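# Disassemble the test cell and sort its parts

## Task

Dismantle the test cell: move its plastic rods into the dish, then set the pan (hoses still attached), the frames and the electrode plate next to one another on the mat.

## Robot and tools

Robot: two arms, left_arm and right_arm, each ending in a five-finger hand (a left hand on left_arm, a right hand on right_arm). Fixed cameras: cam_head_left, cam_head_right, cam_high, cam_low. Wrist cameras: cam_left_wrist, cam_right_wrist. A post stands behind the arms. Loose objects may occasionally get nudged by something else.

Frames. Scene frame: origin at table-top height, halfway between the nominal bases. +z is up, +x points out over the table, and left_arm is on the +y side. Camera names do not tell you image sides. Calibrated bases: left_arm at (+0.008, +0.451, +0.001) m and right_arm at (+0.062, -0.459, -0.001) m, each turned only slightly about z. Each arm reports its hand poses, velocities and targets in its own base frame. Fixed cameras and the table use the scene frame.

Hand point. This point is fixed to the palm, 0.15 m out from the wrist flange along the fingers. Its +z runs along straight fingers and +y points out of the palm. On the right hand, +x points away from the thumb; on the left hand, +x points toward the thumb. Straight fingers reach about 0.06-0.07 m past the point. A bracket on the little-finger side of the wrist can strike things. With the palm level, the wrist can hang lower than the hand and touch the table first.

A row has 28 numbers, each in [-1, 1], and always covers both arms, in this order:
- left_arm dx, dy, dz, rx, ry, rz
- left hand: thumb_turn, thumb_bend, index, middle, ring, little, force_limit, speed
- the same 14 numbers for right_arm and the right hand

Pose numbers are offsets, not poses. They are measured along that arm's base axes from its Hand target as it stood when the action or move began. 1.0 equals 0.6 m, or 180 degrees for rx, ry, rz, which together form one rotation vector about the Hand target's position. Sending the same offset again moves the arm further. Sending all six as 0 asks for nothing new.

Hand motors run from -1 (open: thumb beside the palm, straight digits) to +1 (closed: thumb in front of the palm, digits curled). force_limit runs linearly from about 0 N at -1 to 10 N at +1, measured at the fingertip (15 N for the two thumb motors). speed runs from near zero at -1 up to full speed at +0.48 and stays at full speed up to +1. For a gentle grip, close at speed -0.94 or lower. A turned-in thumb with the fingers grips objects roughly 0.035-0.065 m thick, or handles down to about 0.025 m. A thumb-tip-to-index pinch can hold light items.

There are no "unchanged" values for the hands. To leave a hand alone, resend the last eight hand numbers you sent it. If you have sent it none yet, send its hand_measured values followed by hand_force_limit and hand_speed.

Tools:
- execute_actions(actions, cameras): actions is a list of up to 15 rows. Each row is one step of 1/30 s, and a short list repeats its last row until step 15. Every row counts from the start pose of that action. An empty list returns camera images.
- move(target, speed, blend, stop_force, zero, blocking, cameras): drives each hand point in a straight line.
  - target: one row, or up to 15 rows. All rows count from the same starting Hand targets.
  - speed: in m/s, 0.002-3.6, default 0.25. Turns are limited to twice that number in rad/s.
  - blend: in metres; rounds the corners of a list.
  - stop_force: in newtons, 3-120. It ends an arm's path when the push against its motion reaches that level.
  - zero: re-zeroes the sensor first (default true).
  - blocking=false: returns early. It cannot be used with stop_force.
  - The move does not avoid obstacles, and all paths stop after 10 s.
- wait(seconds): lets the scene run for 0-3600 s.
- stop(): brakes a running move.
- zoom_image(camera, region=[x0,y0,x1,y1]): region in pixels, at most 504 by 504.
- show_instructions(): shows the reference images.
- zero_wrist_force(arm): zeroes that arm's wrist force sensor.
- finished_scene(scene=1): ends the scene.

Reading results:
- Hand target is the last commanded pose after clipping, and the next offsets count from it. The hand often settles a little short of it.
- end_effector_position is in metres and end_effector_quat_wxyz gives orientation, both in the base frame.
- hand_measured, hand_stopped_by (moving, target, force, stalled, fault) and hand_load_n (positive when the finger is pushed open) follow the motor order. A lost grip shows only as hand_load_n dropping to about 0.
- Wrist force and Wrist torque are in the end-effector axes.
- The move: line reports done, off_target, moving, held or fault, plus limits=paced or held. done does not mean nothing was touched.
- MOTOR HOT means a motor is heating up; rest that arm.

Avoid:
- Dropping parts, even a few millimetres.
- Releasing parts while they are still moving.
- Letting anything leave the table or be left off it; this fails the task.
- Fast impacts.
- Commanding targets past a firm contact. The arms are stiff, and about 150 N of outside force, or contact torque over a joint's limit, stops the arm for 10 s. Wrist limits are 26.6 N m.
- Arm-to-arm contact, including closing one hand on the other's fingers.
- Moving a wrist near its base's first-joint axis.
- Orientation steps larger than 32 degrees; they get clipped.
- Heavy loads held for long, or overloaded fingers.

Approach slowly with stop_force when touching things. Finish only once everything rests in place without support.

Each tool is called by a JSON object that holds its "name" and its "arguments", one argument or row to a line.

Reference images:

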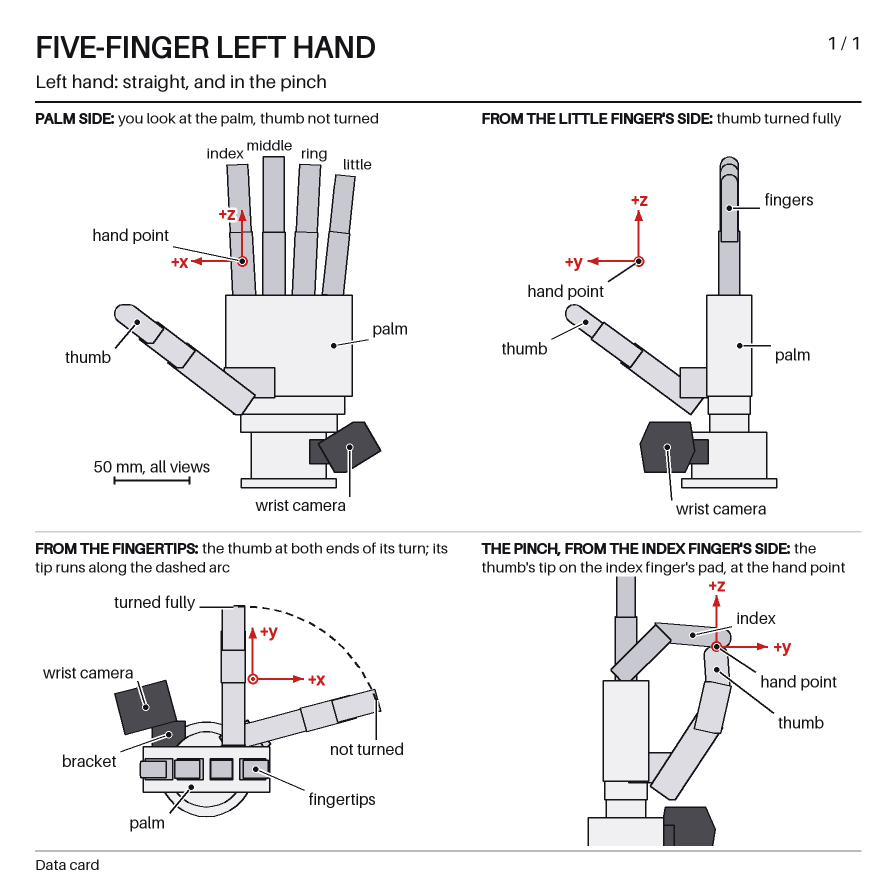

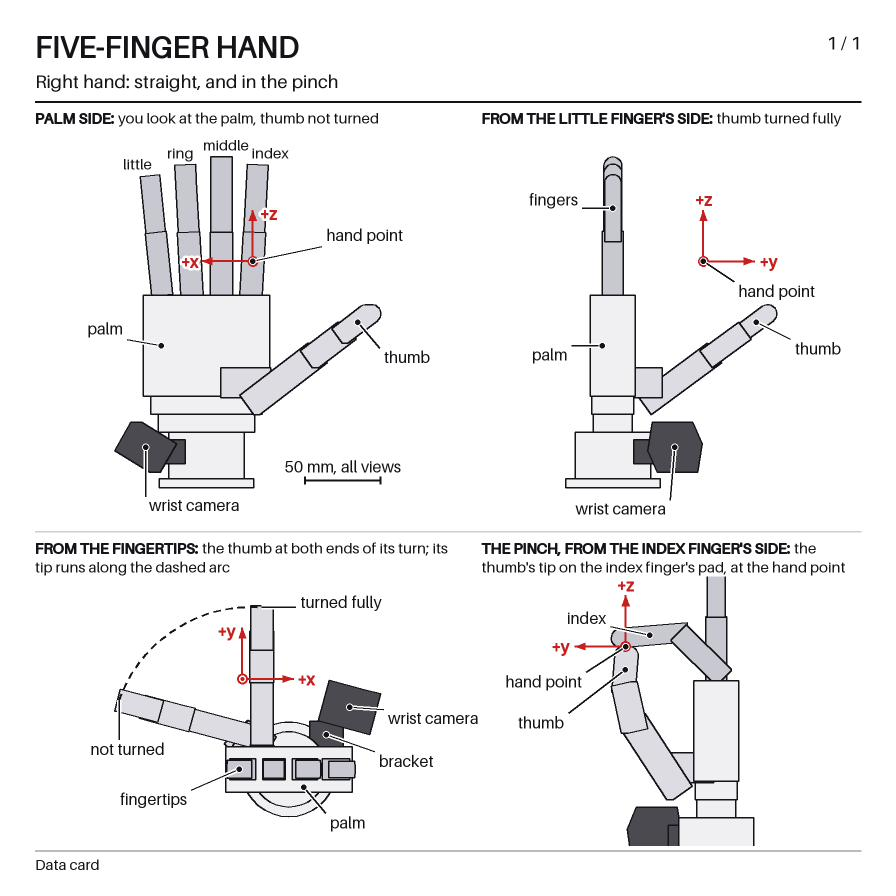

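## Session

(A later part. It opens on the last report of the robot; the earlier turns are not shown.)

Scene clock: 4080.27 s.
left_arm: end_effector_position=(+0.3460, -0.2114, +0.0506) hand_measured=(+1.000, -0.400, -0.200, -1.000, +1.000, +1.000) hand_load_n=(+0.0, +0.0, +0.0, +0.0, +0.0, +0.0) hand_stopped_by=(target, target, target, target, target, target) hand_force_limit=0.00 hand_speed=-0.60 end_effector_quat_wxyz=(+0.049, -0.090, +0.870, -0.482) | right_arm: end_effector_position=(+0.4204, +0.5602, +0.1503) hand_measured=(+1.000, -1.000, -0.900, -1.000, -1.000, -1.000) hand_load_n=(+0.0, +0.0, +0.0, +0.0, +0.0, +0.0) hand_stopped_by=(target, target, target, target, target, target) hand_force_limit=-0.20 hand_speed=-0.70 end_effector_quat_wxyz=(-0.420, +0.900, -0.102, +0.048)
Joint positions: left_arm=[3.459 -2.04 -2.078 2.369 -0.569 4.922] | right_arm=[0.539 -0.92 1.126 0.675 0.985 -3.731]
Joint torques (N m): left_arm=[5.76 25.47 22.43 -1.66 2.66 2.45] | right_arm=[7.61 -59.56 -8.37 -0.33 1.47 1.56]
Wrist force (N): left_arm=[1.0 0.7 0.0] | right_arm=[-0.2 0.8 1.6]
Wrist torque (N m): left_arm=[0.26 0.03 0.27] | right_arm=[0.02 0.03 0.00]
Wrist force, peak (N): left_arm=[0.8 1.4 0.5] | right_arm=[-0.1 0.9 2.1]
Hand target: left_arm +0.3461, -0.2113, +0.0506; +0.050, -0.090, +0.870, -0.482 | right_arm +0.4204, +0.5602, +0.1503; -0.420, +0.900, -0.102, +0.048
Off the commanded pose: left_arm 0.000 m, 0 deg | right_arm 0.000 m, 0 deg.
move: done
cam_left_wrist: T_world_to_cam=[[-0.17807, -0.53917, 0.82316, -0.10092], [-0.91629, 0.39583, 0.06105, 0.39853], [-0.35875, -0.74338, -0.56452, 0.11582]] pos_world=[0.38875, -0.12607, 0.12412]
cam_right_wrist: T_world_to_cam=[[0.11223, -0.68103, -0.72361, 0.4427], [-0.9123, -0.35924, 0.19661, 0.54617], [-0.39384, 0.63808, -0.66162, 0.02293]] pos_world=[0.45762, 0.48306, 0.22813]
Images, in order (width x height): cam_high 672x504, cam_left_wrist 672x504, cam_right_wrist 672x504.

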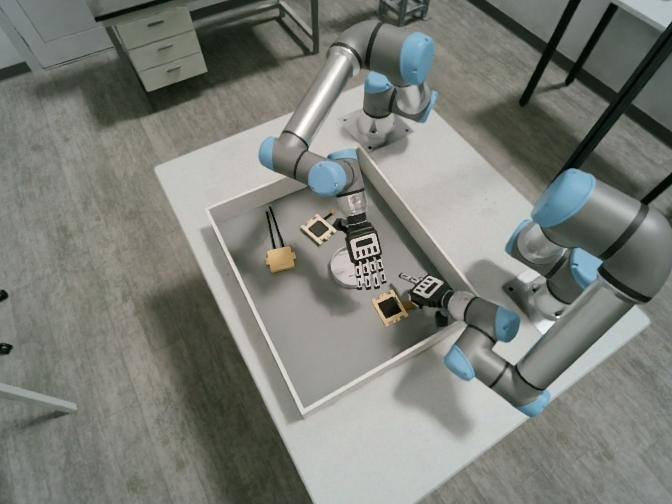

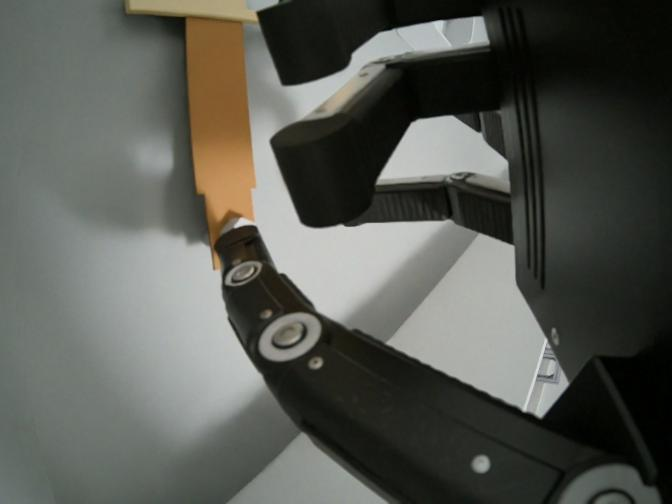

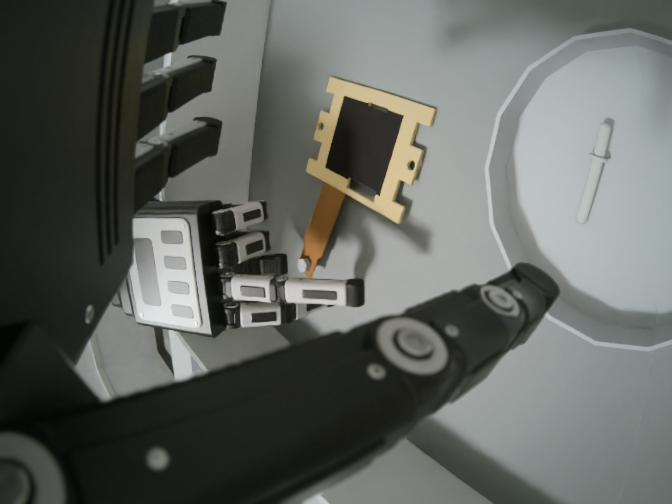

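{"name": "move", "arguments": {
  "target": [0,0,-0.07,0,0,0,1,-0.4,-0.2,-1,1,1,0,-0.6,0,0,0,0,0,0,1,-1,-0.9,-1,-1,-1,-0.2,-0.7],
  "speed": 0.008,
  "stop_force": 3,
  "cameras": ["cam_left_wrist","cam_right_wrist","cam_high"]
}}

Scene clock: 4102.13 s.
left_arm: end_effector_position=(+0.3460, -0.2113, +0.0280) hand_measured=(+1.000, -0.400, -0.200, -1.000, +1.000, +1.000) hand_load_n=(+0.0, +0.0, +0.0, -0.5, +0.0, +0.0) hand_stopped_by=(target, target, target, target, target, target) hand_force_limit=0.00 hand_speed=-0.60 end_effector_quat_wxyz=(+0.050, -0.090, +0.870, -0.482) | right_arm: end_effector_position=(+0.4204, +0.5602, +0.1503) hand_measured=(+1.000, -1.000, -0.900, -1.000, -1.000, -1.000) hand_load_n=(+0.0, +0.0, +0.0, +0.0, +0.0, +0.0) hand_stopped_by=(target, target, target, target, target, target) hand_force_limit=-0.20 hand_speed=-0.70 end_effector_quat_wxyz=(-0.420, +0.900, -0.102, +0.048)
Joint positions: left_arm=[3.46 -2.091 -2.085 2.427 -0.569 4.922] | right_arm=[0.539 -0.92 1.126 0.675 0.985 -3.731]
Joint torques (N m): left_arm=[6.05 37.8 10.69 -3.96 -0.35 2.28] | right_arm=[7.92 -59.15 -9.13 -0.21 1.52 1.5]
Wrist force (N): left_arm=[1.1 -2.2 -1.4] | right_arm=[-0.2 0.8 1.4]
Wrist torque (N m): left_arm=[0.23 -0.02 0.30] | right_arm=[0.02 0.03 0.00]
Wrist force, peak (N): left_arm=[0.9 -5.1 -3.2] | right_arm=[-0.1 0.8 2.1]
Hand target: left_arm +0.3461, -0.2113, +0.0280; +0.050, -0.090, +0.870, -0.482 (not the last commanded pose) | right_arm +0.4204, +0.5602, +0.1503; -0.420, +0.900, -0.102, +0.048
Off the commanded pose: left_arm 0.019 m, 0 deg | right_arm 0.000 m, 0 deg.
move: contact (left_arm)
cam_left_wrist: T_world_to_cam=[[-0.17821, -0.5392, 0.82311, -0.08219], [-0.91631, 0.39582, 0.06091, 0.39998], [-0.35864, -0.74336, -0.56461, 0.10314]] pos_world=[0.38885, -0.12597, 0.10152]
cam_right_wrist: T_world_to_cam=[[0.11223, -0.68103, -0.72361, 0.4427], [-0.9123, -0.35924, 0.19661, 0.54617], [-0.39384, 0.63808, -0.66162, 0.02293]] pos_world=[0.45762, 0.48306, 0.22813]
Images, in order (width x height): cam_high 672x504, cam_left_wrist 672x504, cam_right_wrist 672x504.

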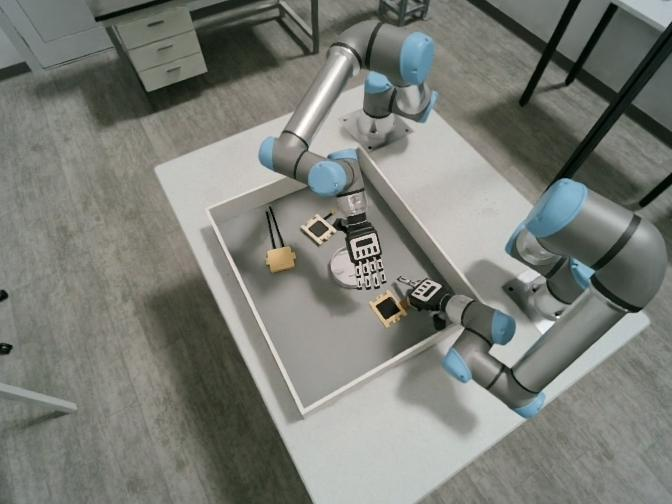

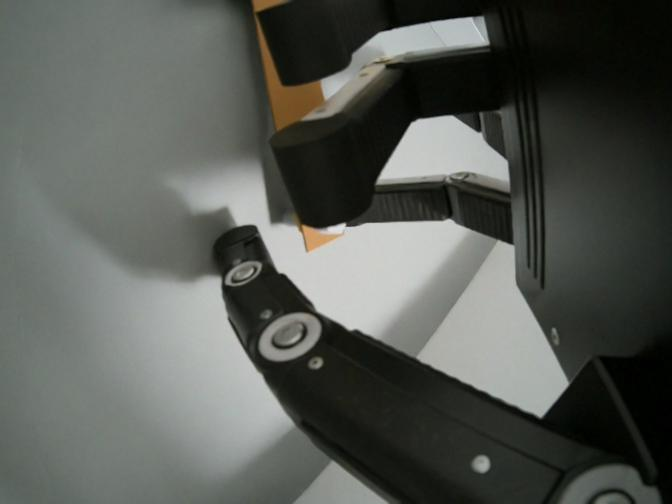

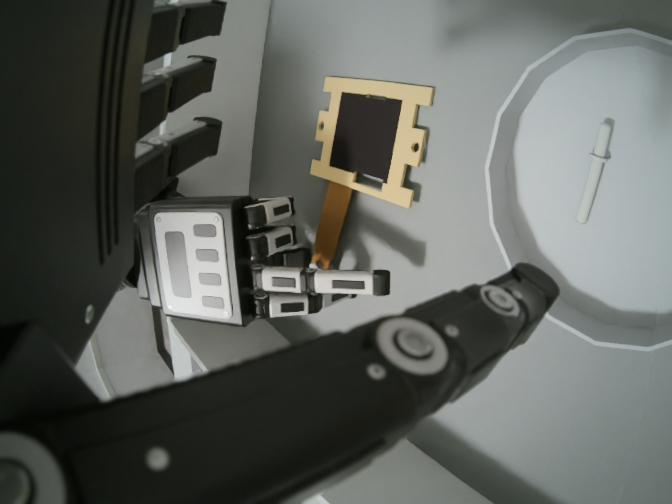

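{"name": "move", "arguments": {
  "target": [0,0,0.07,0,0,0,1,-0.4,-0.6,-1,1,1,0,-0.6,0,0,0,0,0,0,1,-1,-0.9,-1,-1,-1,-0.2,-0.7],
  "speed": 0.06,
  "cameras": ["cam_left_wrist","cam_right_wrist","cam_head_left"]
}}

Scene clock: 4130.93 s.
left_arm: end_effector_position=(+0.3462, -0.2113, +0.0700) hand_measured=(+1.000, -0.400, -0.600, -1.000, +1.000, +1.000) hand_load_n=(+0.0, +0.0, +0.0, +0.0, +0.0, +0.0) hand_stopped_by=(target, target, target, target, target, target) hand_force_limit=0.00 hand_speed=-0.60 end_effector_quat_wxyz=(+0.050, -0.090, +0.870, -0.482) | right_arm: end_effector_position=(+0.4204, +0.5602, +0.1503) hand_measured=(+1.000, -1.000, -0.900, -1.000, -1.000, -1.000) hand_load_n=(+0.0, +0.0, -0.5, +0.0, +0.0, +0.0) hand_stopped_by=(target, target, target, target, target, target) hand_force_limit=-0.20 hand_speed=-0.70 end_effector_quat_wxyz=(-0.420, +0.900, -0.102, +0.048)
Joint positions: left_arm=[3.459 -1.997 -2.069 2.319 -0.569 4.922] | right_arm=[0.539 -0.92 1.126 0.675 0.985 -3.731]
Joint torques (N m): left_arm=[5.39 20.82 0.01 -0.74 2.14 2.38] | right_arm=[7.15 -58.87 -8.64 -0.15 1.52 1.52]
Wrist force (N): left_arm=[1.0 0.7 0.0] | right_arm=[0.0 0.8 1.8]
Wrist torque (N m): left_arm=[0.28 0.02 0.29] | right_arm=[0.00 -0.01 0.01]
Wrist force, peak (N): left_arm=[0.8 -2.3 -1.7] | right_arm=[-0.5 0.9 1.9]
Hand target: left_arm +0.3461, -0.2113, +0.0700; +0.050, -0.090, +0.870, -0.482 | right_arm +0.4204, +0.5602, +0.1503; -0.420, +0.900, -0.102, +0.048
Off the commanded pose: left_arm 0.000 m, 0 deg | right_arm 0.000 m, 0 deg.
move: done
cam_left_wrist: T_world_to_cam=[[-0.17849, -0.53929, 0.82299, -0.11662], [-0.91629, 0.39589, 0.06069, 0.39755], [-0.35854, -0.74326, -0.56481, 0.12689]] pos_world=[0.38895, -0.12597, 0.14352]
cam_right_wrist: T_world_to_cam=[[0.11223, -0.68103, -0.72361, 0.4427], [-0.9123, -0.35924, 0.19661, 0.54617], [-0.39384, 0.63808, -0.66162, 0.02293]] pos_world=[0.45762, 0.48306, 0.22813]
Images, in order (width x height): cam_head_left 672x504, cam_left_wrist 672x504, cam_right_wrist 672x504.

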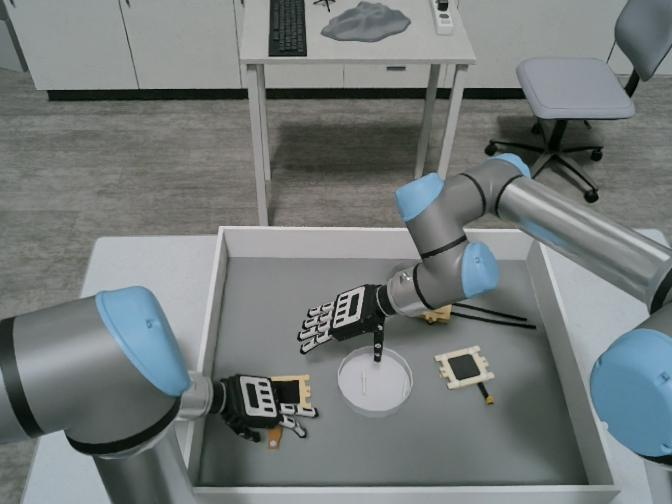

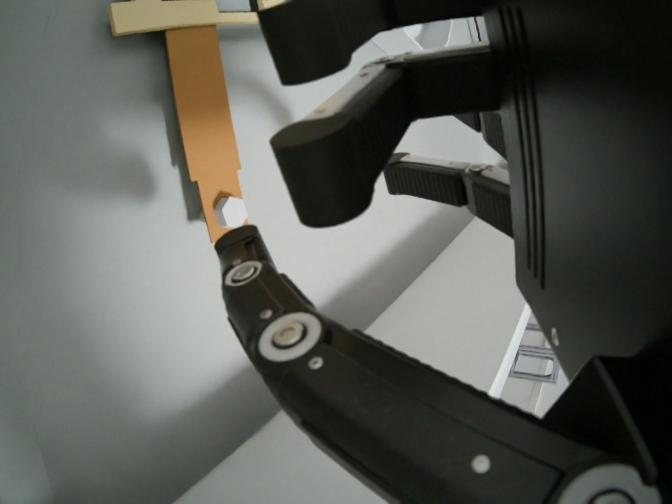

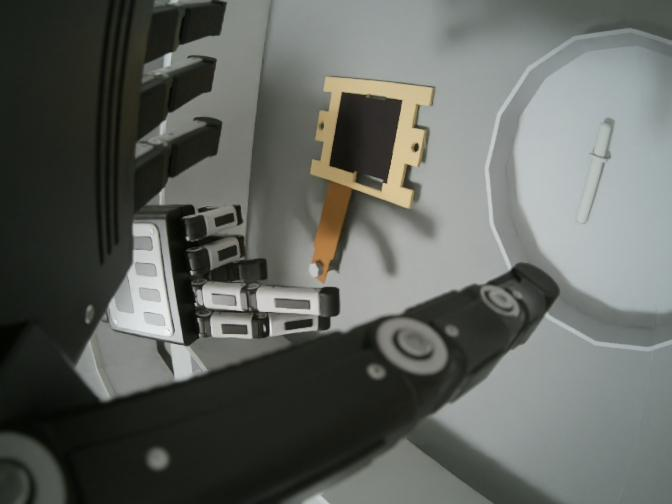

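{"name": "zoom_image", "arguments": {
  "camera": "cam_head_left",
  "region": [190, 350, 350, 470]
}}

{"name": "zoom_image", "arguments": {
  "camera": "cam_right_wrist",
  "region": [120, 50, 460, 350]
}}

Scaled by 3.150 from the camera's image (finer frame: 960x720).

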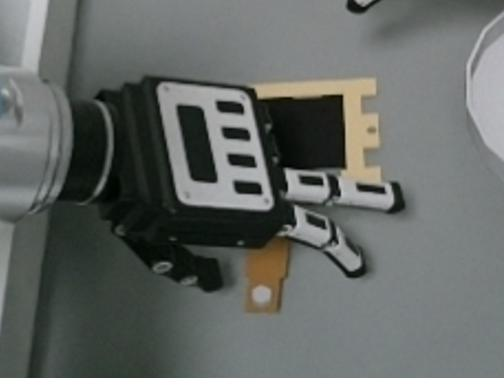

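Scaled by 1.482 from the camera's image (finer frame: 960x720).

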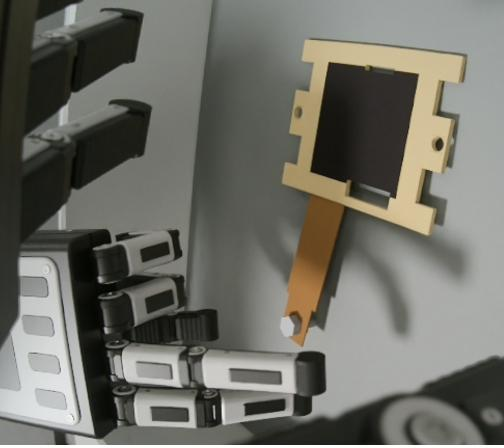

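{"name": "move", "arguments": {
  "target": [
    [0.0013,-0.0183,0,0,0,0,1,-0.4,-0.6,-1,1,1,0,-0.6,0,0,0,0,0,0,1,-1,-0.9,-1,-1,-1,-0.2,-0.7],
    [0.0013,-0.0183,-0.05,0,0,0,1,-0.4,-0.6,-1,1,1,0,-0.6,0,0,0,0,0,0,1,-1,-0.9,-1,-1,-1,-0.2,-0.7]
  ],
  "speed": 0.05,
  "cameras": ["cam_left_wrist","cam_right_wrist","cam_head_left"]
}}

{"name": "zoom_image", "arguments": {
  "camera": "cam_right_wrist",
  "region": [120, 50, 460, 350]
}}

{"name": "zoom_image", "arguments": {
  "camera": "cam_head_left",
  "region": [190, 350, 350, 470]
}}

Scene clock: 4189.10 s.
left_arm: end_effector_position=(+0.3468, -0.2223, +0.0399) hand_measured=(+1.000, -0.400, -0.600, -1.000, +1.000, +1.000) hand_load_n=(+0.0, +0.0, +0.0, -0.5, +0.0, +0.0) hand_stopped_by=(target, target, target, target, target, target) hand_force_limit=0.00 hand_speed=-0.60 end_effector_quat_wxyz=(+0.049, -0.090, +0.870, -0.482) end_effector_velocity=(-0.001, +0.000, +0.002) end_effector_angular_velocity=(-0.001, +0.003, +0.000) | right_arm: end_effector_position=(+0.4204, +0.5602, +0.1503) hand_measured=(+1.000, -1.000, -0.900, -1.000, -1.000, -1.000) hand_load_n=(+0.0, +0.0, +0.0, +0.0, +0.0, +0.0) hand_stopped_by=(target, target, target, target, target, target) hand_force_limit=-0.20 hand_speed=-0.70 end_effector_quat_wxyz=(-0.420, +0.900, -0.102, +0.048)
Joint positions: left_arm=[3.426 -2.056 -2.072 2.433 -0.564 4.86] | right_arm=[0.539 -0.92 1.126 0.675 0.985 -3.731]
Joint velocities: left_arm=[0 0.003 0 -0.006 0 0] | right_arm=[within noise]
Joint torques (N m): left_arm=[-1.14 37.19 11.98 -4.25 -0.6 -2.4] | right_arm=[6.91 -58.25 -9.04 -0.13 1.51 1.41]
Wrist force (N): left_arm=[0.9 0.8 0.3] | right_arm=[-0.1 0.8 1.5]
Wrist torque (N m): left_arm=[0.26 0.05 0.17] | right_arm=[0.02 0.01 0.01]
Wrist force, peak (N): left_arm=[1.2 1.4 0.4] | right_arm=[-0.1 1.1 1.9]
Hand target: left_arm +0.3469, -0.2223, +0.0400; +0.050, -0.090, +0.870, -0.482 | right_arm +0.4204, +0.5602, +0.1503; -0.420, +0.900, -0.102, +0.048
Off the commanded pose: left_arm 0.000 m, 0 deg | right_arm 0.000 m, 0 deg.
move: done
cam_left_wrist: T_world_to_cam=[[-0.1781, -0.53916, 0.82316, -0.09783], [-0.91629, 0.39585, 0.06103, 0.40424], [-0.35875, -0.74338, -0.56452, 0.10196]] pos_world=[0.38955, -0.13697, 0.11342]
cam_right_wrist: T_world_to_cam=[[0.11223, -0.68103, -0.72361, 0.4427], [-0.9123, -0.35924, 0.19661, 0.54617], [-0.39384, 0.63808, -0.66162, 0.02293]] pos_world=[0.45762, 0.48306, 0.22813]
Images, in order (width x height): cam_head_left 672x504, cam_left_wrist 672x504, cam_right_wrist 672x504.

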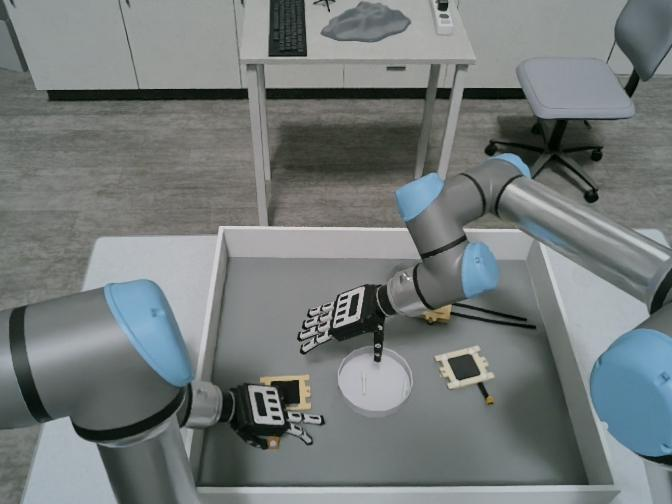

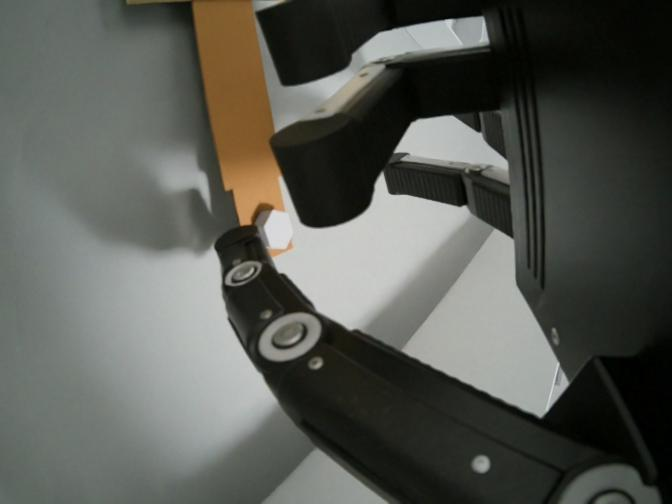

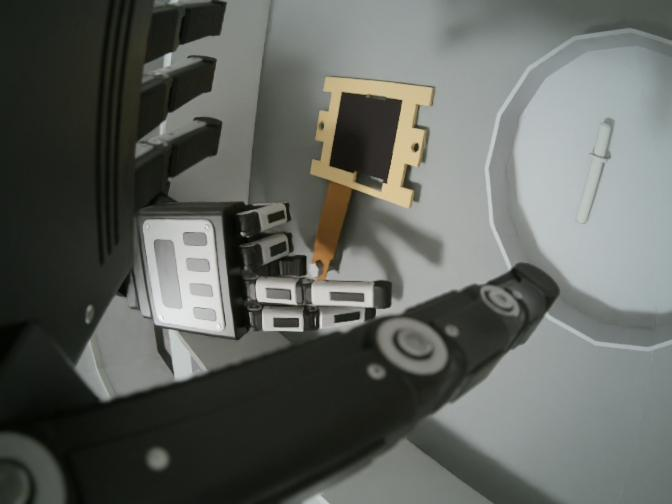

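Scaled by 1.482 from the camera's image (finer frame: 960x720).

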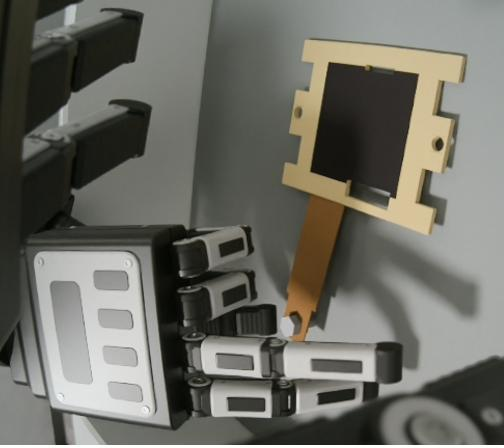

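Scaled by 3.150 from the camera's image (finer frame: 960x720).

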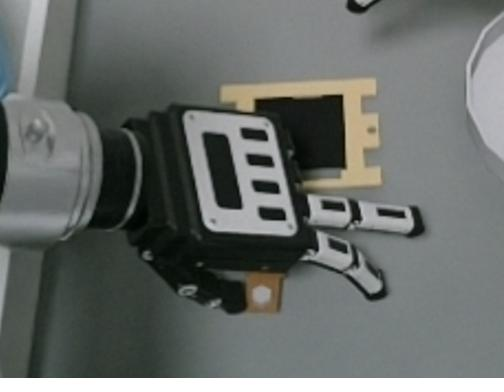

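{"name": "move", "arguments": {
  "target": [0,0.01,0,0,0,0,1,-0.4,-0.6,-1,1,1,0,-0.6,0,0,0,0,0,0,1,-1,-0.9,-1,-1,-1,-0.2,-0.7],
  "speed": 0.05
}}

{"name": "move", "arguments": {
  "target": [0,0,-0.06,0,0,0,1,-0.4,-0.6,-1,1,1,0,-0.6,0,0,0,0,0,0,1,-1,-0.9,-1,-1,-1,-0.2,-0.7],
  "speed": 0.008,
  "stop_force": 3,
  "cameras": ["cam_left_wrist","cam_right_wrist","cam_head_left"]
}}

{"name": "zoom_image", "arguments": {
  "camera": "cam_head_left",
  "region": [190, 350, 350, 470]
}}

Scene clock: 4217.63 s.
left_arm: end_effector_position=(+0.3468, -0.2163, +0.0399) hand_measured=(+1.000, -0.400, -0.600, -1.000, +1.000, +1.000) hand_load_n=(+0.0, +0.0, +0.0, +0.0, +0.0, +0.0) hand_stopped_by=(target, target, target, target, target, target) hand_force_limit=0.00 hand_speed=-0.60 end_effector_quat_wxyz=(+0.049, -0.090, +0.870, -0.482) | right_arm: end_effector_position=(+0.4204, +0.5602, +0.1503) hand_measured=(+1.000, -1.000, -0.900, -1.000, -1.000, -1.000) hand_load_n=(+0.0, +0.0, +0.0, +0.0, +0.0, +0.0) hand_stopped_by=(target, target, target, target, target, target) hand_force_limit=-0.20 hand_speed=-0.70 end_effector_quat_wxyz=(-0.420, +0.900, -0.102, +0.048)
Joint positions: left_arm=[3.444 -2.061 -2.076 2.413 -0.567 4.893] | right_arm=[0.539 -0.92 1.126 0.675 0.985 -3.731]
Joint torques (N m): left_arm=[-1.83 36.6 15.85 -0.98 2.78 -1.33] | right_arm=[6.58 -57.97 -9.32 0.04 1.47 1.61]
Wrist force (N): left_arm=[1.0 0.7 0.2] | right_arm=[-0.1 0.7 1.3]
Wrist torque (N m): left_arm=[0.25 0.04 0.29] | right_arm=[0.03 0.02 0.00]
Wrist force, peak (N): left_arm=[1.1 1.4 0.0] | right_arm=[-0.2 0.8 1.9]
Hand target: left_arm +0.3469, -0.2163, +0.0400; +0.050, -0.090, +0.870, -0.482 | right_arm +0.4204, +0.5602, +0.1503; -0.420, +0.900, -0.102, +0.048
Off the commanded pose: left_arm 0.000 m, 0 deg | right_arm 0.000 m, 0 deg.
move: done

Scene clock: 4220.23 s.
left_arm: end_effector_position=(+0.3468, -0.2163, +0.0259) hand_measured=(+1.000, -0.400, -0.600, -1.000, +1.000, +1.000) hand_load_n=(+0.0, +0.0, +0.0, +0.0, +0.0, +0.0) hand_stopped_by=(target, target, target, target, target, target) hand_force_limit=0.00 hand_speed=-0.60 end_effector_quat_wxyz=(+0.050, -0.090, +0.870, -0.482) | right_arm: end_effector_position=(+0.4204, +0.5602, +0.1503) hand_measured=(+1.000, -1.000, -0.900, -1.000, -1.000, -1.000) hand_load_n=(+0.0, +0.0, +0.0, +0.0, +0.0, +0.0) hand_stopped_by=(target, target, target, target, target, target) hand_force_limit=-0.20 hand_speed=-0.70 end_effector_quat_wxyz=(-0.420, +0.900, -0.102, +0.048)
Joint positions: left_arm=[3.444 -2.093 -2.08 2.449 -0.566 4.893] | right_arm=[0.539 -0.92 1.126 0.675 0.985 -3.731]
Joint torques (N m): left_arm=[3.89 37.44 10.23 -3.91 3.32 1.93] | right_arm=[7.44 -57.97 -9.6 -0.01 1.45 1.44]
Wrist force (N): left_arm=[1.1 -0.6 -2.2] | right_arm=[-0.2 0.7 1.4]
Wrist torque (N m): left_arm=[0.20 0.00 0.30] | right_arm=[0.01 0.02 0.01]
Wrist force, peak (N): left_arm=[1.5 -1.9 -4.6] | right_arm=[-0.5 1.0 1.8]
Hand target: left_arm +0.3469, -0.2163, +0.0259; +0.050, -0.090, +0.870, -0.482 (not the last commanded pose) | right_arm +0.4204, +0.5602, +0.1503; -0.420, +0.900, -0.102, +0.048
Off the commanded pose: left_arm 0.022 m, 0 deg | right_arm 0.000 m, 0 deg.
move: contact (left_arm)
cam_left_wrist: T_world_to_cam=[[-0.17821, -0.5392, 0.82311, -0.08303], [-0.91631, 0.39582, 0.06091, 0.40273], [-0.35864, -0.74336, -0.56461, 0.09848]] pos_world=[0.38955, -0.13097, 0.09942]
cam_right_wrist: T_world_to_cam=[[0.11223, -0.68103, -0.72361, 0.4427], [-0.9123, -0.35924, 0.19661, 0.54617], [-0.39384, 0.63808, -0.66162, 0.02293]] pos_world=[0.45762, 0.48306, 0.22813]
Images, in order (width x height): cam_head_left 672x504, cam_left_wrist 672x504, cam_right_wrist 672x504.

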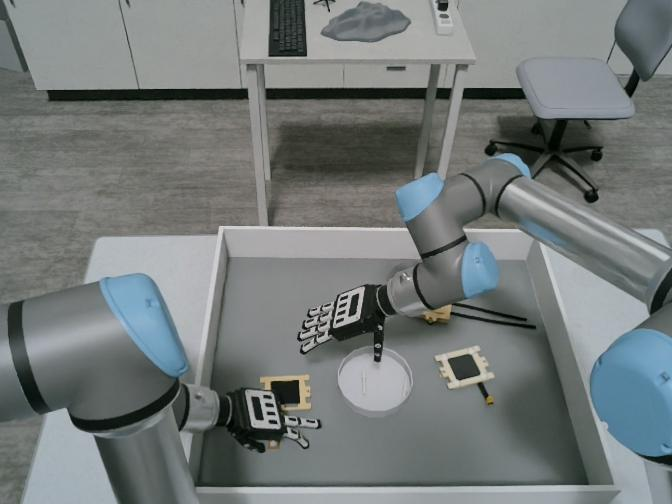

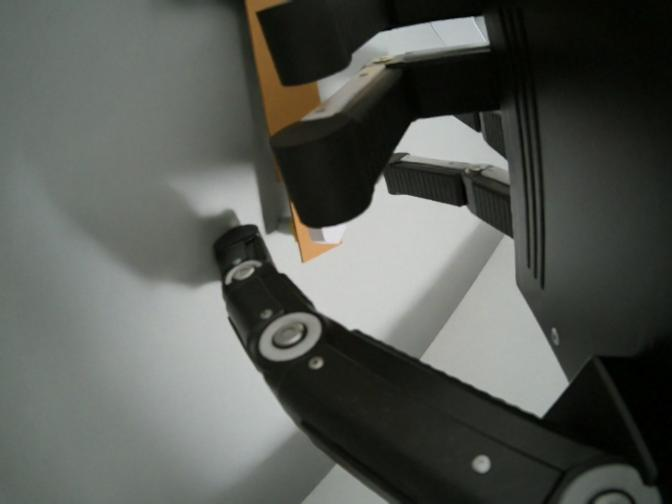

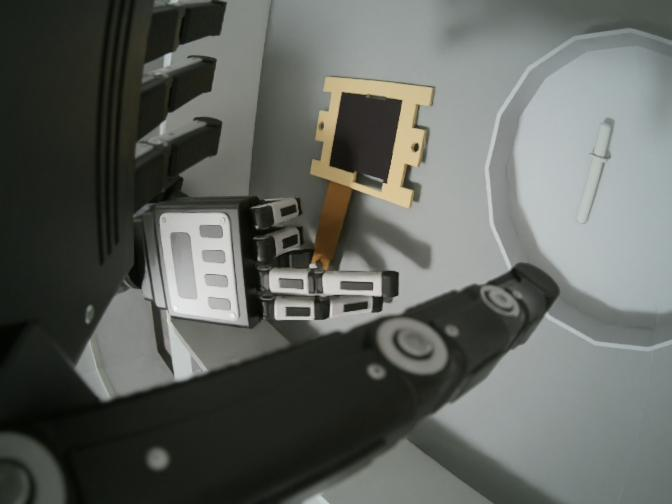

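Scaled by 3.150 from the camera's image (finer frame: 960x720).

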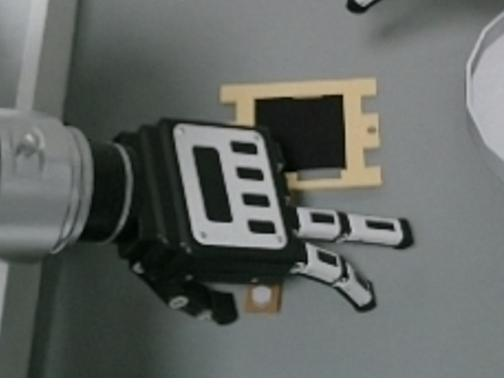

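{"name": "move", "arguments": {
  "target": [0,0,0.004,0,0,0,1,-0.4,-0.6,-1,1,1,0,-0.6,0,0,0,0,0,0,1,-1,-0.9,-1,-1,-1,-0.2,-0.7],
  "speed": 0.02
}}

{"name": "move", "arguments": {
  "target": [0,0,0,0,0,0,1,-0.4,0.4,-1,1,1,-0.4,-0.9,0,0,0,0,0,0,1,-1,-0.9,-1,-1,-1,-0.2,-0.7],
  "speed": 0.02,
  "cameras": ["cam_left_wrist","cam_right_wrist","cam_head_left"]
}}

{"name": "zoom_image", "arguments": {
  "camera": "cam_head_left",
  "region": [190, 350, 350, 470]
}}

Scene clock: 4245.13 s.
left_arm: end_effector_position=(+0.3469, -0.2163, +0.0283) hand_measured=(+1.000, -0.400, -0.600, -1.000, +1.000, +1.000) hand_load_n=(-0.5, +0.0, +0.0, +0.0, +0.0, +0.0) hand_stopped_by=(target, target, target, target, target, target) hand_force_limit=0.00 hand_speed=-0.60 end_effector_quat_wxyz=(+0.050, -0.090, +0.870, -0.482) | right_arm: end_effector_position=(+0.4204, +0.5602, +0.1503) hand_measured=(+1.000, -1.000, -0.900, -1.000, -1.000, -1.000) hand_load_n=(+0.0, +0.0, +0.0, +0.0, +0.0, +0.0) hand_stopped_by=(target, target, target, target, target, target) hand_force_limit=-0.20 hand_speed=-0.70 end_effector_quat_wxyz=(-0.420, +0.900, -0.102, +0.048)
Joint positions: left_arm=[3.444 -2.087 -2.079 2.443 -0.566 4.893] | right_arm=[0.539 -0.92 1.126 0.675 0.985 -3.731]
Joint torques (N m): left_arm=[1.95 21.89 17.36 -0.67 2.55 1.66] | right_arm=[7.24 -58.01 -9.28 0 1.48 1.52]
Wrist force (N): left_arm=[0.8 0.3 0.3] | right_arm=[-0.2 0.9 1.6]
Wrist torque (N m): left_arm=[0.20 0.08 0.29] | right_arm=[0.03 0.02 0.00]
Wrist force, peak (N): left_arm=[1.3 -1.0 -2.6] | right_arm=[-0.4 0.9 1.9]
Hand target: left_arm +0.3469, -0.2163, +0.0283; +0.050, -0.090, +0.870, -0.482 | right_arm +0.4204, +0.5602, +0.1503; -0.420, +0.900, -0.102, +0.048
Off the commanded pose: left_arm 0.000 m, 0 deg | right_arm 0.000 m, 0 deg.
move: done

Scene clock: 4248.97 s.
left_arm: end_effector_position=(+0.3469, -0.2163, +0.0283) hand_measured=(+1.000, -0.400, +0.400, -1.000, +1.000, +1.000) hand_load_n=(+0.0, +0.0, +0.0, +0.0, +0.0, +0.0) hand_stopped_by=(target, target, target, target, target, target) hand_force_limit=-0.40 hand_speed=-0.90 end_effector_quat_wxyz=(+0.050, -0.090, +0.870, -0.482) | right_arm: end_effector_position=(+0.4204, +0.5602, +0.1503) hand_measured=(+1.000, -1.000, -0.900, -1.000, -1.000, -1.000) hand_load_n=(+0.0, +0.0, +0.0, +0.0, +0.0, +0.0) hand_stopped_by=(target, target, target, target, target, target) hand_force_limit=-0.20 hand_speed=-0.70 end_effector_quat_wxyz=(-0.420, +0.900, -0.102, +0.048)
Joint positions: left_arm=[3.444 -2.087 -2.079 2.443 -0.566 4.893] | right_arm=[0.539 -0.92 1.126 0.675 0.985 -3.731]
Joint torques (N m): left_arm=[-0.03 21.43 -2.99 -0.94 1.48 1.51] | right_arm=[7.68 -57.86 -9.16 0.11 1.52 1.34]
Wrist force (N): left_arm=[0.6 0.4 0.4] | right_arm=[-0.5 0.7 1.5]
Wrist torque (N m): left_arm=[0.21 0.10 0.28] | right_arm=[0.01 0.06 -0.02]
Wrist force, peak (N): left_arm=[1.0 -2.6 0.0] | right_arm=[-0.2 0.8 2.0]
Hand target: left_arm +0.3469, -0.2163, +0.0283; +0.050, -0.090, +0.870, -0.482 | right_arm +0.4204, +0.5602, +0.1503; -0.420, +0.900, -0.102, +0.048
Off the commanded pose: left_arm 0.000 m, 0 deg | right_arm 0.000 m, 0 deg.
move: done
cam_left_wrist: T_world_to_cam=[[-0.17821, -0.5392, 0.82311, -0.08499], [-0.91631, 0.39582, 0.06091, 0.40268], [-0.35864, -0.74336, -0.56461, 0.09988]] pos_world=[0.38965, -0.13097, 0.10182]
cam_right_wrist: T_world_to_cam=[[0.11223, -0.68103, -0.72361, 0.4427], [-0.9123, -0.35924, 0.19661, 0.54617], [-0.39384, 0.63808, -0.66162, 0.02293]] pos_world=[0.45762, 0.48306, 0.22813]
Images, in order (width x height): cam_head_left 672x504, cam_left_wrist 672x504, cam_right_wrist 672x504.

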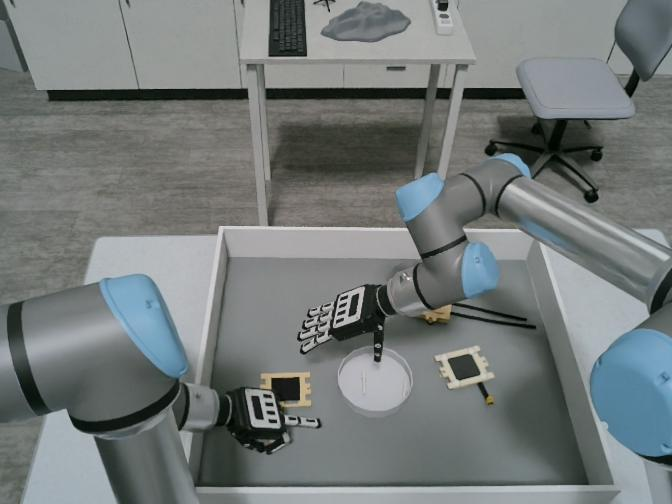

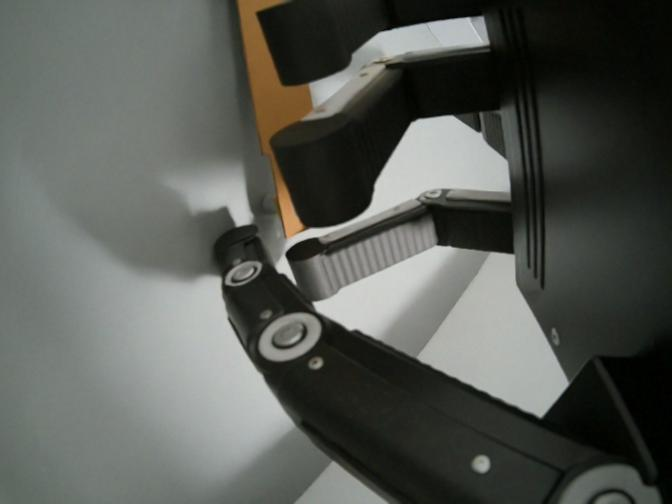

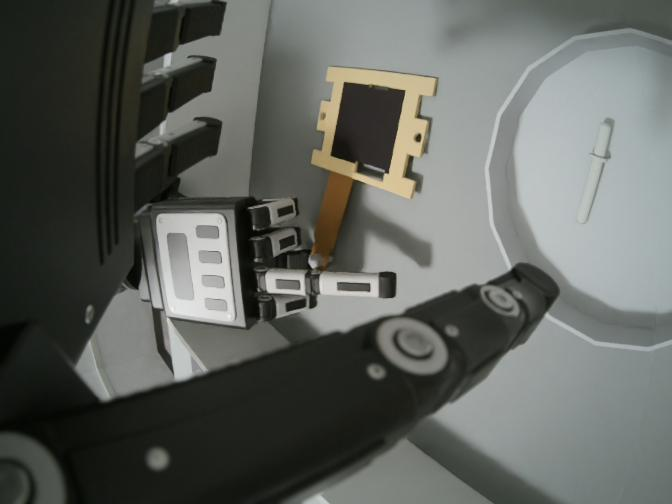

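Scaled by 3.150 from the camera's image (finer frame: 960x720).

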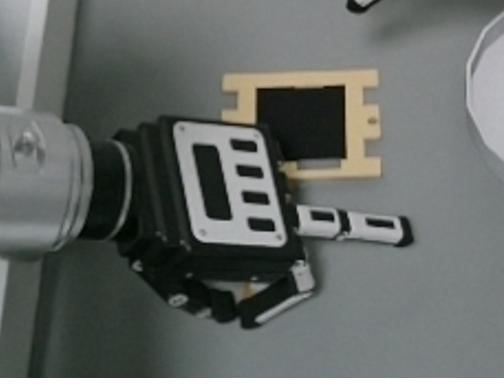

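{"name": "move", "arguments": {
  "target": [
    [0,0,0,0,0,0,1,-0.4,-0.6,-1,1,1,-0.4,-0.6,0,0,0,0,0,0,1,-1,-0.9,-1,-1,-1,-0.2,-0.7],
    [0,0.02,0.05,0,0,0,1,-0.4,-0.6,-1,1,1,-0.4,-0.6,0,0,0,0,0,0,1,-1,-0.9,-1,-1,-1,-0.2,-0.7]
  ],
  "speed": 0.05,
  "cameras": ["cam_left_wrist","cam_right_wrist","cam_head_left"]
}}

{"name": "zoom_image", "arguments": {
  "camera": "cam_head_left",
  "region": [190, 350, 350, 470]
}}

Scene clock: 4280.10 s.
left_arm: end_effector_position=(+0.3469, -0.2042, +0.0583) hand_measured=(+1.000, -0.400, -0.600, -1.000, +1.000, +1.000) hand_load_n=(+0.0, +0.0, +0.0, +0.0, +0.5, +0.0) hand_stopped_by=(target, target, target, target, target, target) hand_force_limit=-0.40 hand_speed=-0.60 end_effector_quat_wxyz=(+0.050, -0.090, +0.870, -0.482) | right_arm: end_effector_position=(+0.4204, +0.5602, +0.1503) hand_measured=(+1.000, -1.000, -0.900, -1.000, -1.000, -1.000) hand_load_n=(+0.0, +0.0, +0.0, +0.0, +0.0, +0.0) hand_stopped_by=(target, target, target, target, target, target) hand_force_limit=-0.20 hand_speed=-0.70 end_effector_quat_wxyz=(-0.420, +0.900, -0.102, +0.048)
Joint positions: left_arm=[3.48 -2.029 -2.077 2.327 -0.573 4.959] | right_arm=[0.539 -0.92 1.126 0.675 0.985 -3.731]
Joint torques (N m): left_arm=[-6.83 22.71 15.38 -1.53 1.49 -2.51] | right_arm=[7.02 -57.86 -9.32 0.12 1.49 1.28]
Wrist force (N): left_arm=[0.7 0.7 0.1] | right_arm=[-0.4 0.8 1.6]
Wrist torque (N m): left_arm=[0.26 0.08 0.21] | right_arm=[0.02 0.05 -0.02]
Wrist force, peak (N): left_arm=[1.0 -0.5 -1.6] | right_arm=[-0.3 0.9 2.0]
Hand target: left_arm +0.3469, -0.2043, +0.0583; +0.050, -0.090, +0.870, -0.482 | right_arm +0.4204, +0.5602, +0.1503; -0.420, +0.900, -0.102, +0.048
Off the commanded pose: left_arm 0.000 m, 0 deg | right_arm 0.000 m, 0 deg.
move: done
cam_left_wrist: T_world_to_cam=[[-0.17837, -0.53934, 0.82298, -0.10315], [-0.91631, 0.39582, 0.0608, 0.39612], [-0.35854, -0.74326, -0.56481, 0.12573]] pos_world=[0.38965, -0.11897, 0.13182]
cam_right_wrist: T_world_to_cam=[[0.11223, -0.68103, -0.72361, 0.4427], [-0.9123, -0.35924, 0.19661, 0.54617], [-0.39384, 0.63808, -0.66162, 0.02293]] pos_world=[0.45762, 0.48306, 0.22813]
Images, in order (width x height): cam_head_left 672x504, cam_left_wrist 672x504, cam_right_wrist 672x504.

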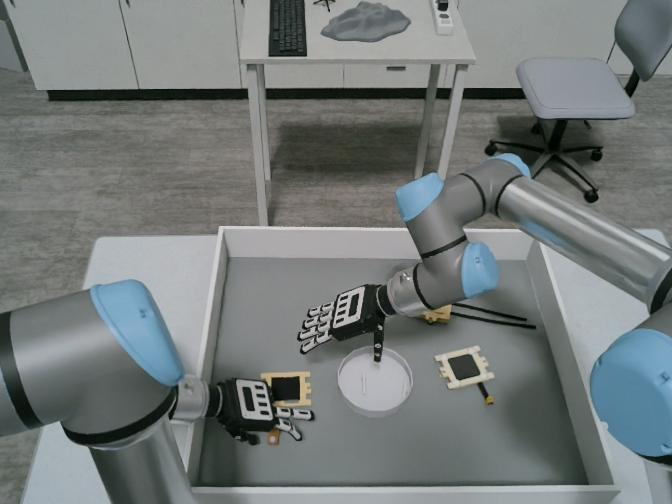

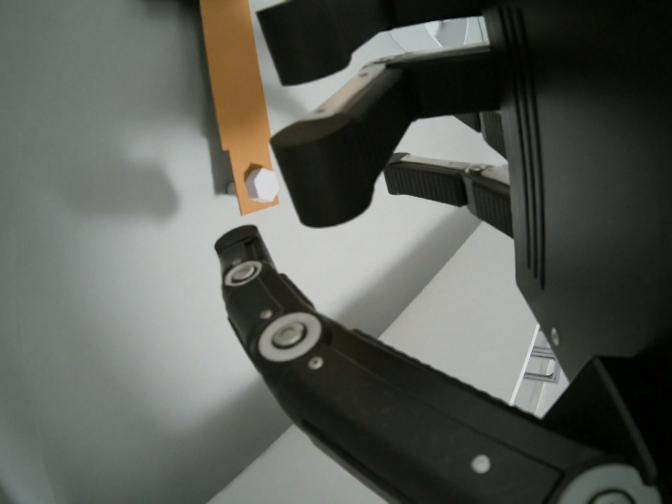

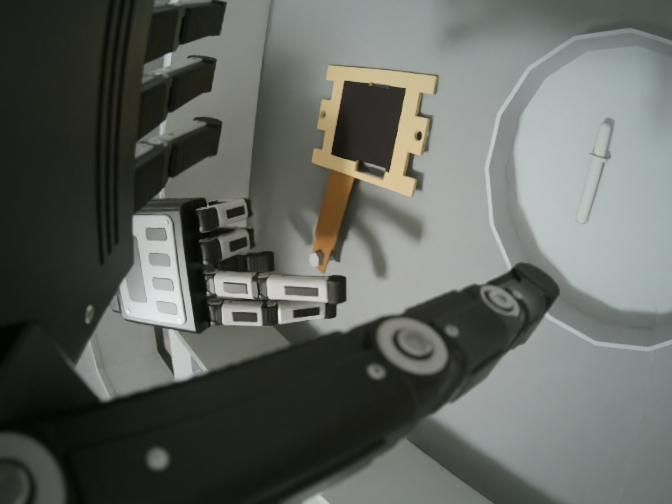

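Scaled by 3.150 from the camera's image (finer frame: 960x720).

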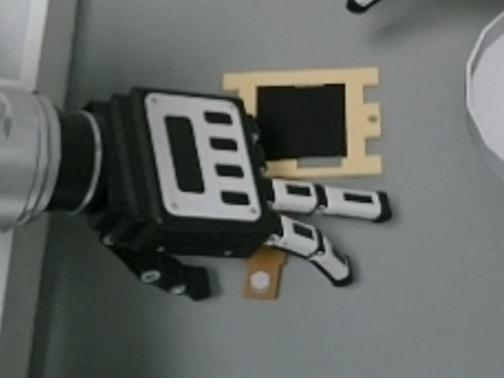

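{"name": "execute_actions", "arguments": {
  "actions": [],
  "cameras": ["cam_head_left","cam_head_right","cam_left_wrist","cam_right_wrist"]
}}

Scene clock: 4309.80 s.
left_arm: end_effector_position=(+0.3469, -0.2043, +0.0583) hand_measured=(+1.000, -0.400, -0.600, -1.000, +1.000, +1.000) hand_load_n=(+0.0, +0.0, +0.0, +0.0, +0.0, +0.0) hand_stopped_by=(target, target, target, target, target, target) hand_force_limit=-0.40 hand_speed=-0.60 end_effector_quat_wxyz=(+0.050, -0.090, +0.870, -0.482) | right_arm: end_effector_position=(+0.4204, +0.5602, +0.1503) hand_measured=(+1.000, -1.000, -0.900, -1.000, -1.000, -1.000) hand_load_n=(+0.0, +0.0, +0.0, +0.0, +0.0, +0.0) hand_stopped_by=(target, target, target, target, target, target) hand_force_limit=-0.20 hand_speed=-0.70 end_effector_quat_wxyz=(-0.420, +0.900, -0.102, +0.048)
Joint positions: left_arm=[3.48 -2.029 -2.077 2.327 -0.573 4.959] | right_arm=[0.539 -0.92 1.126 0.675 0.985 -3.731]
Joint velocities: within noise
Joint torques (N m): left_arm=[-6.69 20.97 -3.06 -3.92 3.22 -2.29] | right_arm=[7.41 -57.58 -9.68 0.07 1.63 1.35]
Wrist force (N): left_arm=[0.9 0.7 0.3] | right_arm=[-0.5 0.8 1.7]
Wrist torque (N m): left_arm=[0.25 0.05 0.23] | right_arm=[0.00 0.05 -0.02]
Wrist force, peak (N): left_arm=[1.1 0.8 -0.2] | right_arm=[-0.2 1.1 1.9]
Hand target: left_arm +0.3469, -0.2043, +0.0583; +0.050, -0.090, +0.870, -0.482 | right_arm +0.4204, +0.5602, +0.1503; -0.420, +0.900, -0.102, +0.048
Off the commanded pose: left_arm 0.000 m, 0 deg | right_arm 0.000 m, 0 deg.
camera_calibration:
cam_left_wrist: T_world_to_cam=[[-0.17821, -0.5392, 0.82311, -0.10321], [-0.91631, 0.39582, 0.06091, 0.3961], [-0.35864, -0.74336, -0.56461, 0.12573]] pos_world=[0.38965, -0.11897, 0.13182]
cam_right_wrist: T_world_to_cam=[[0.11223, -0.68103, -0.72361, 0.4427], [-0.9123, -0.35924, 0.19661, 0.54617], [-0.39384, 0.63808, -0.66162, 0.02293]] pos_world=[0.45762, 0.48306, 0.22813]
Images, in order (width x height): cam_head_left 672x504, cam_head_right 672x504, cam_left_wrist 672x504, cam_right_wrist 672x504.

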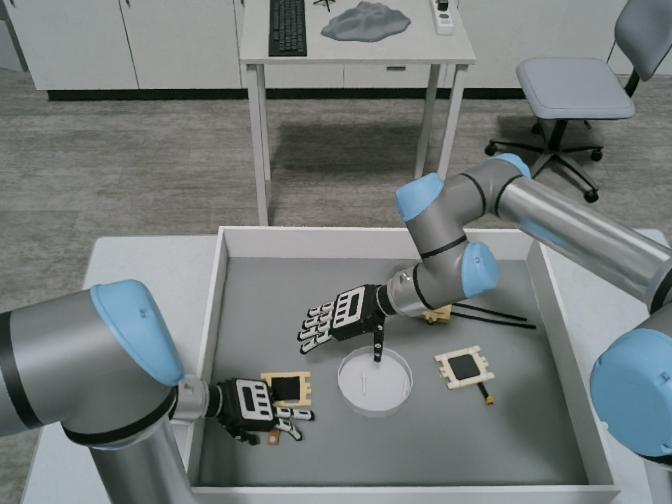

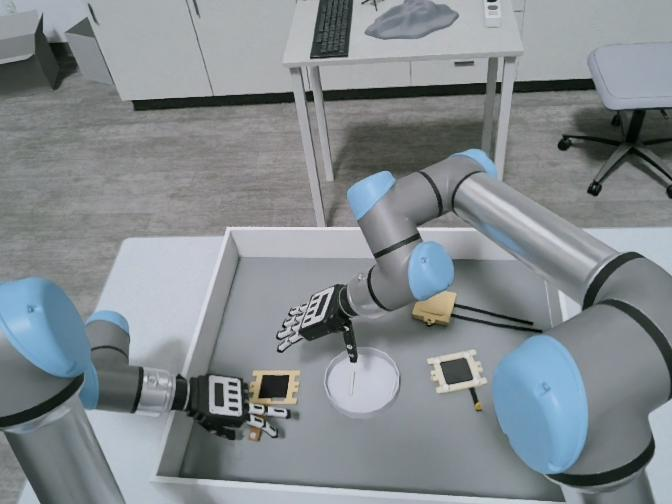

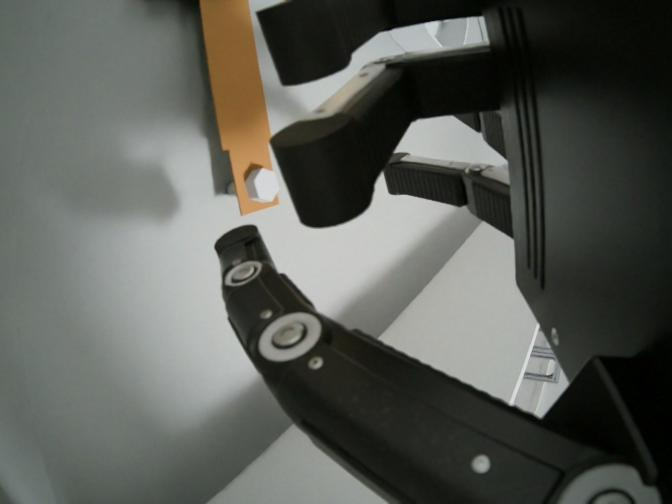

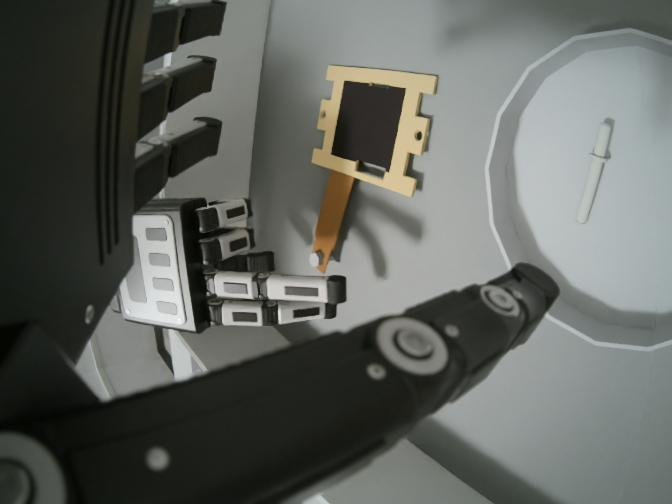

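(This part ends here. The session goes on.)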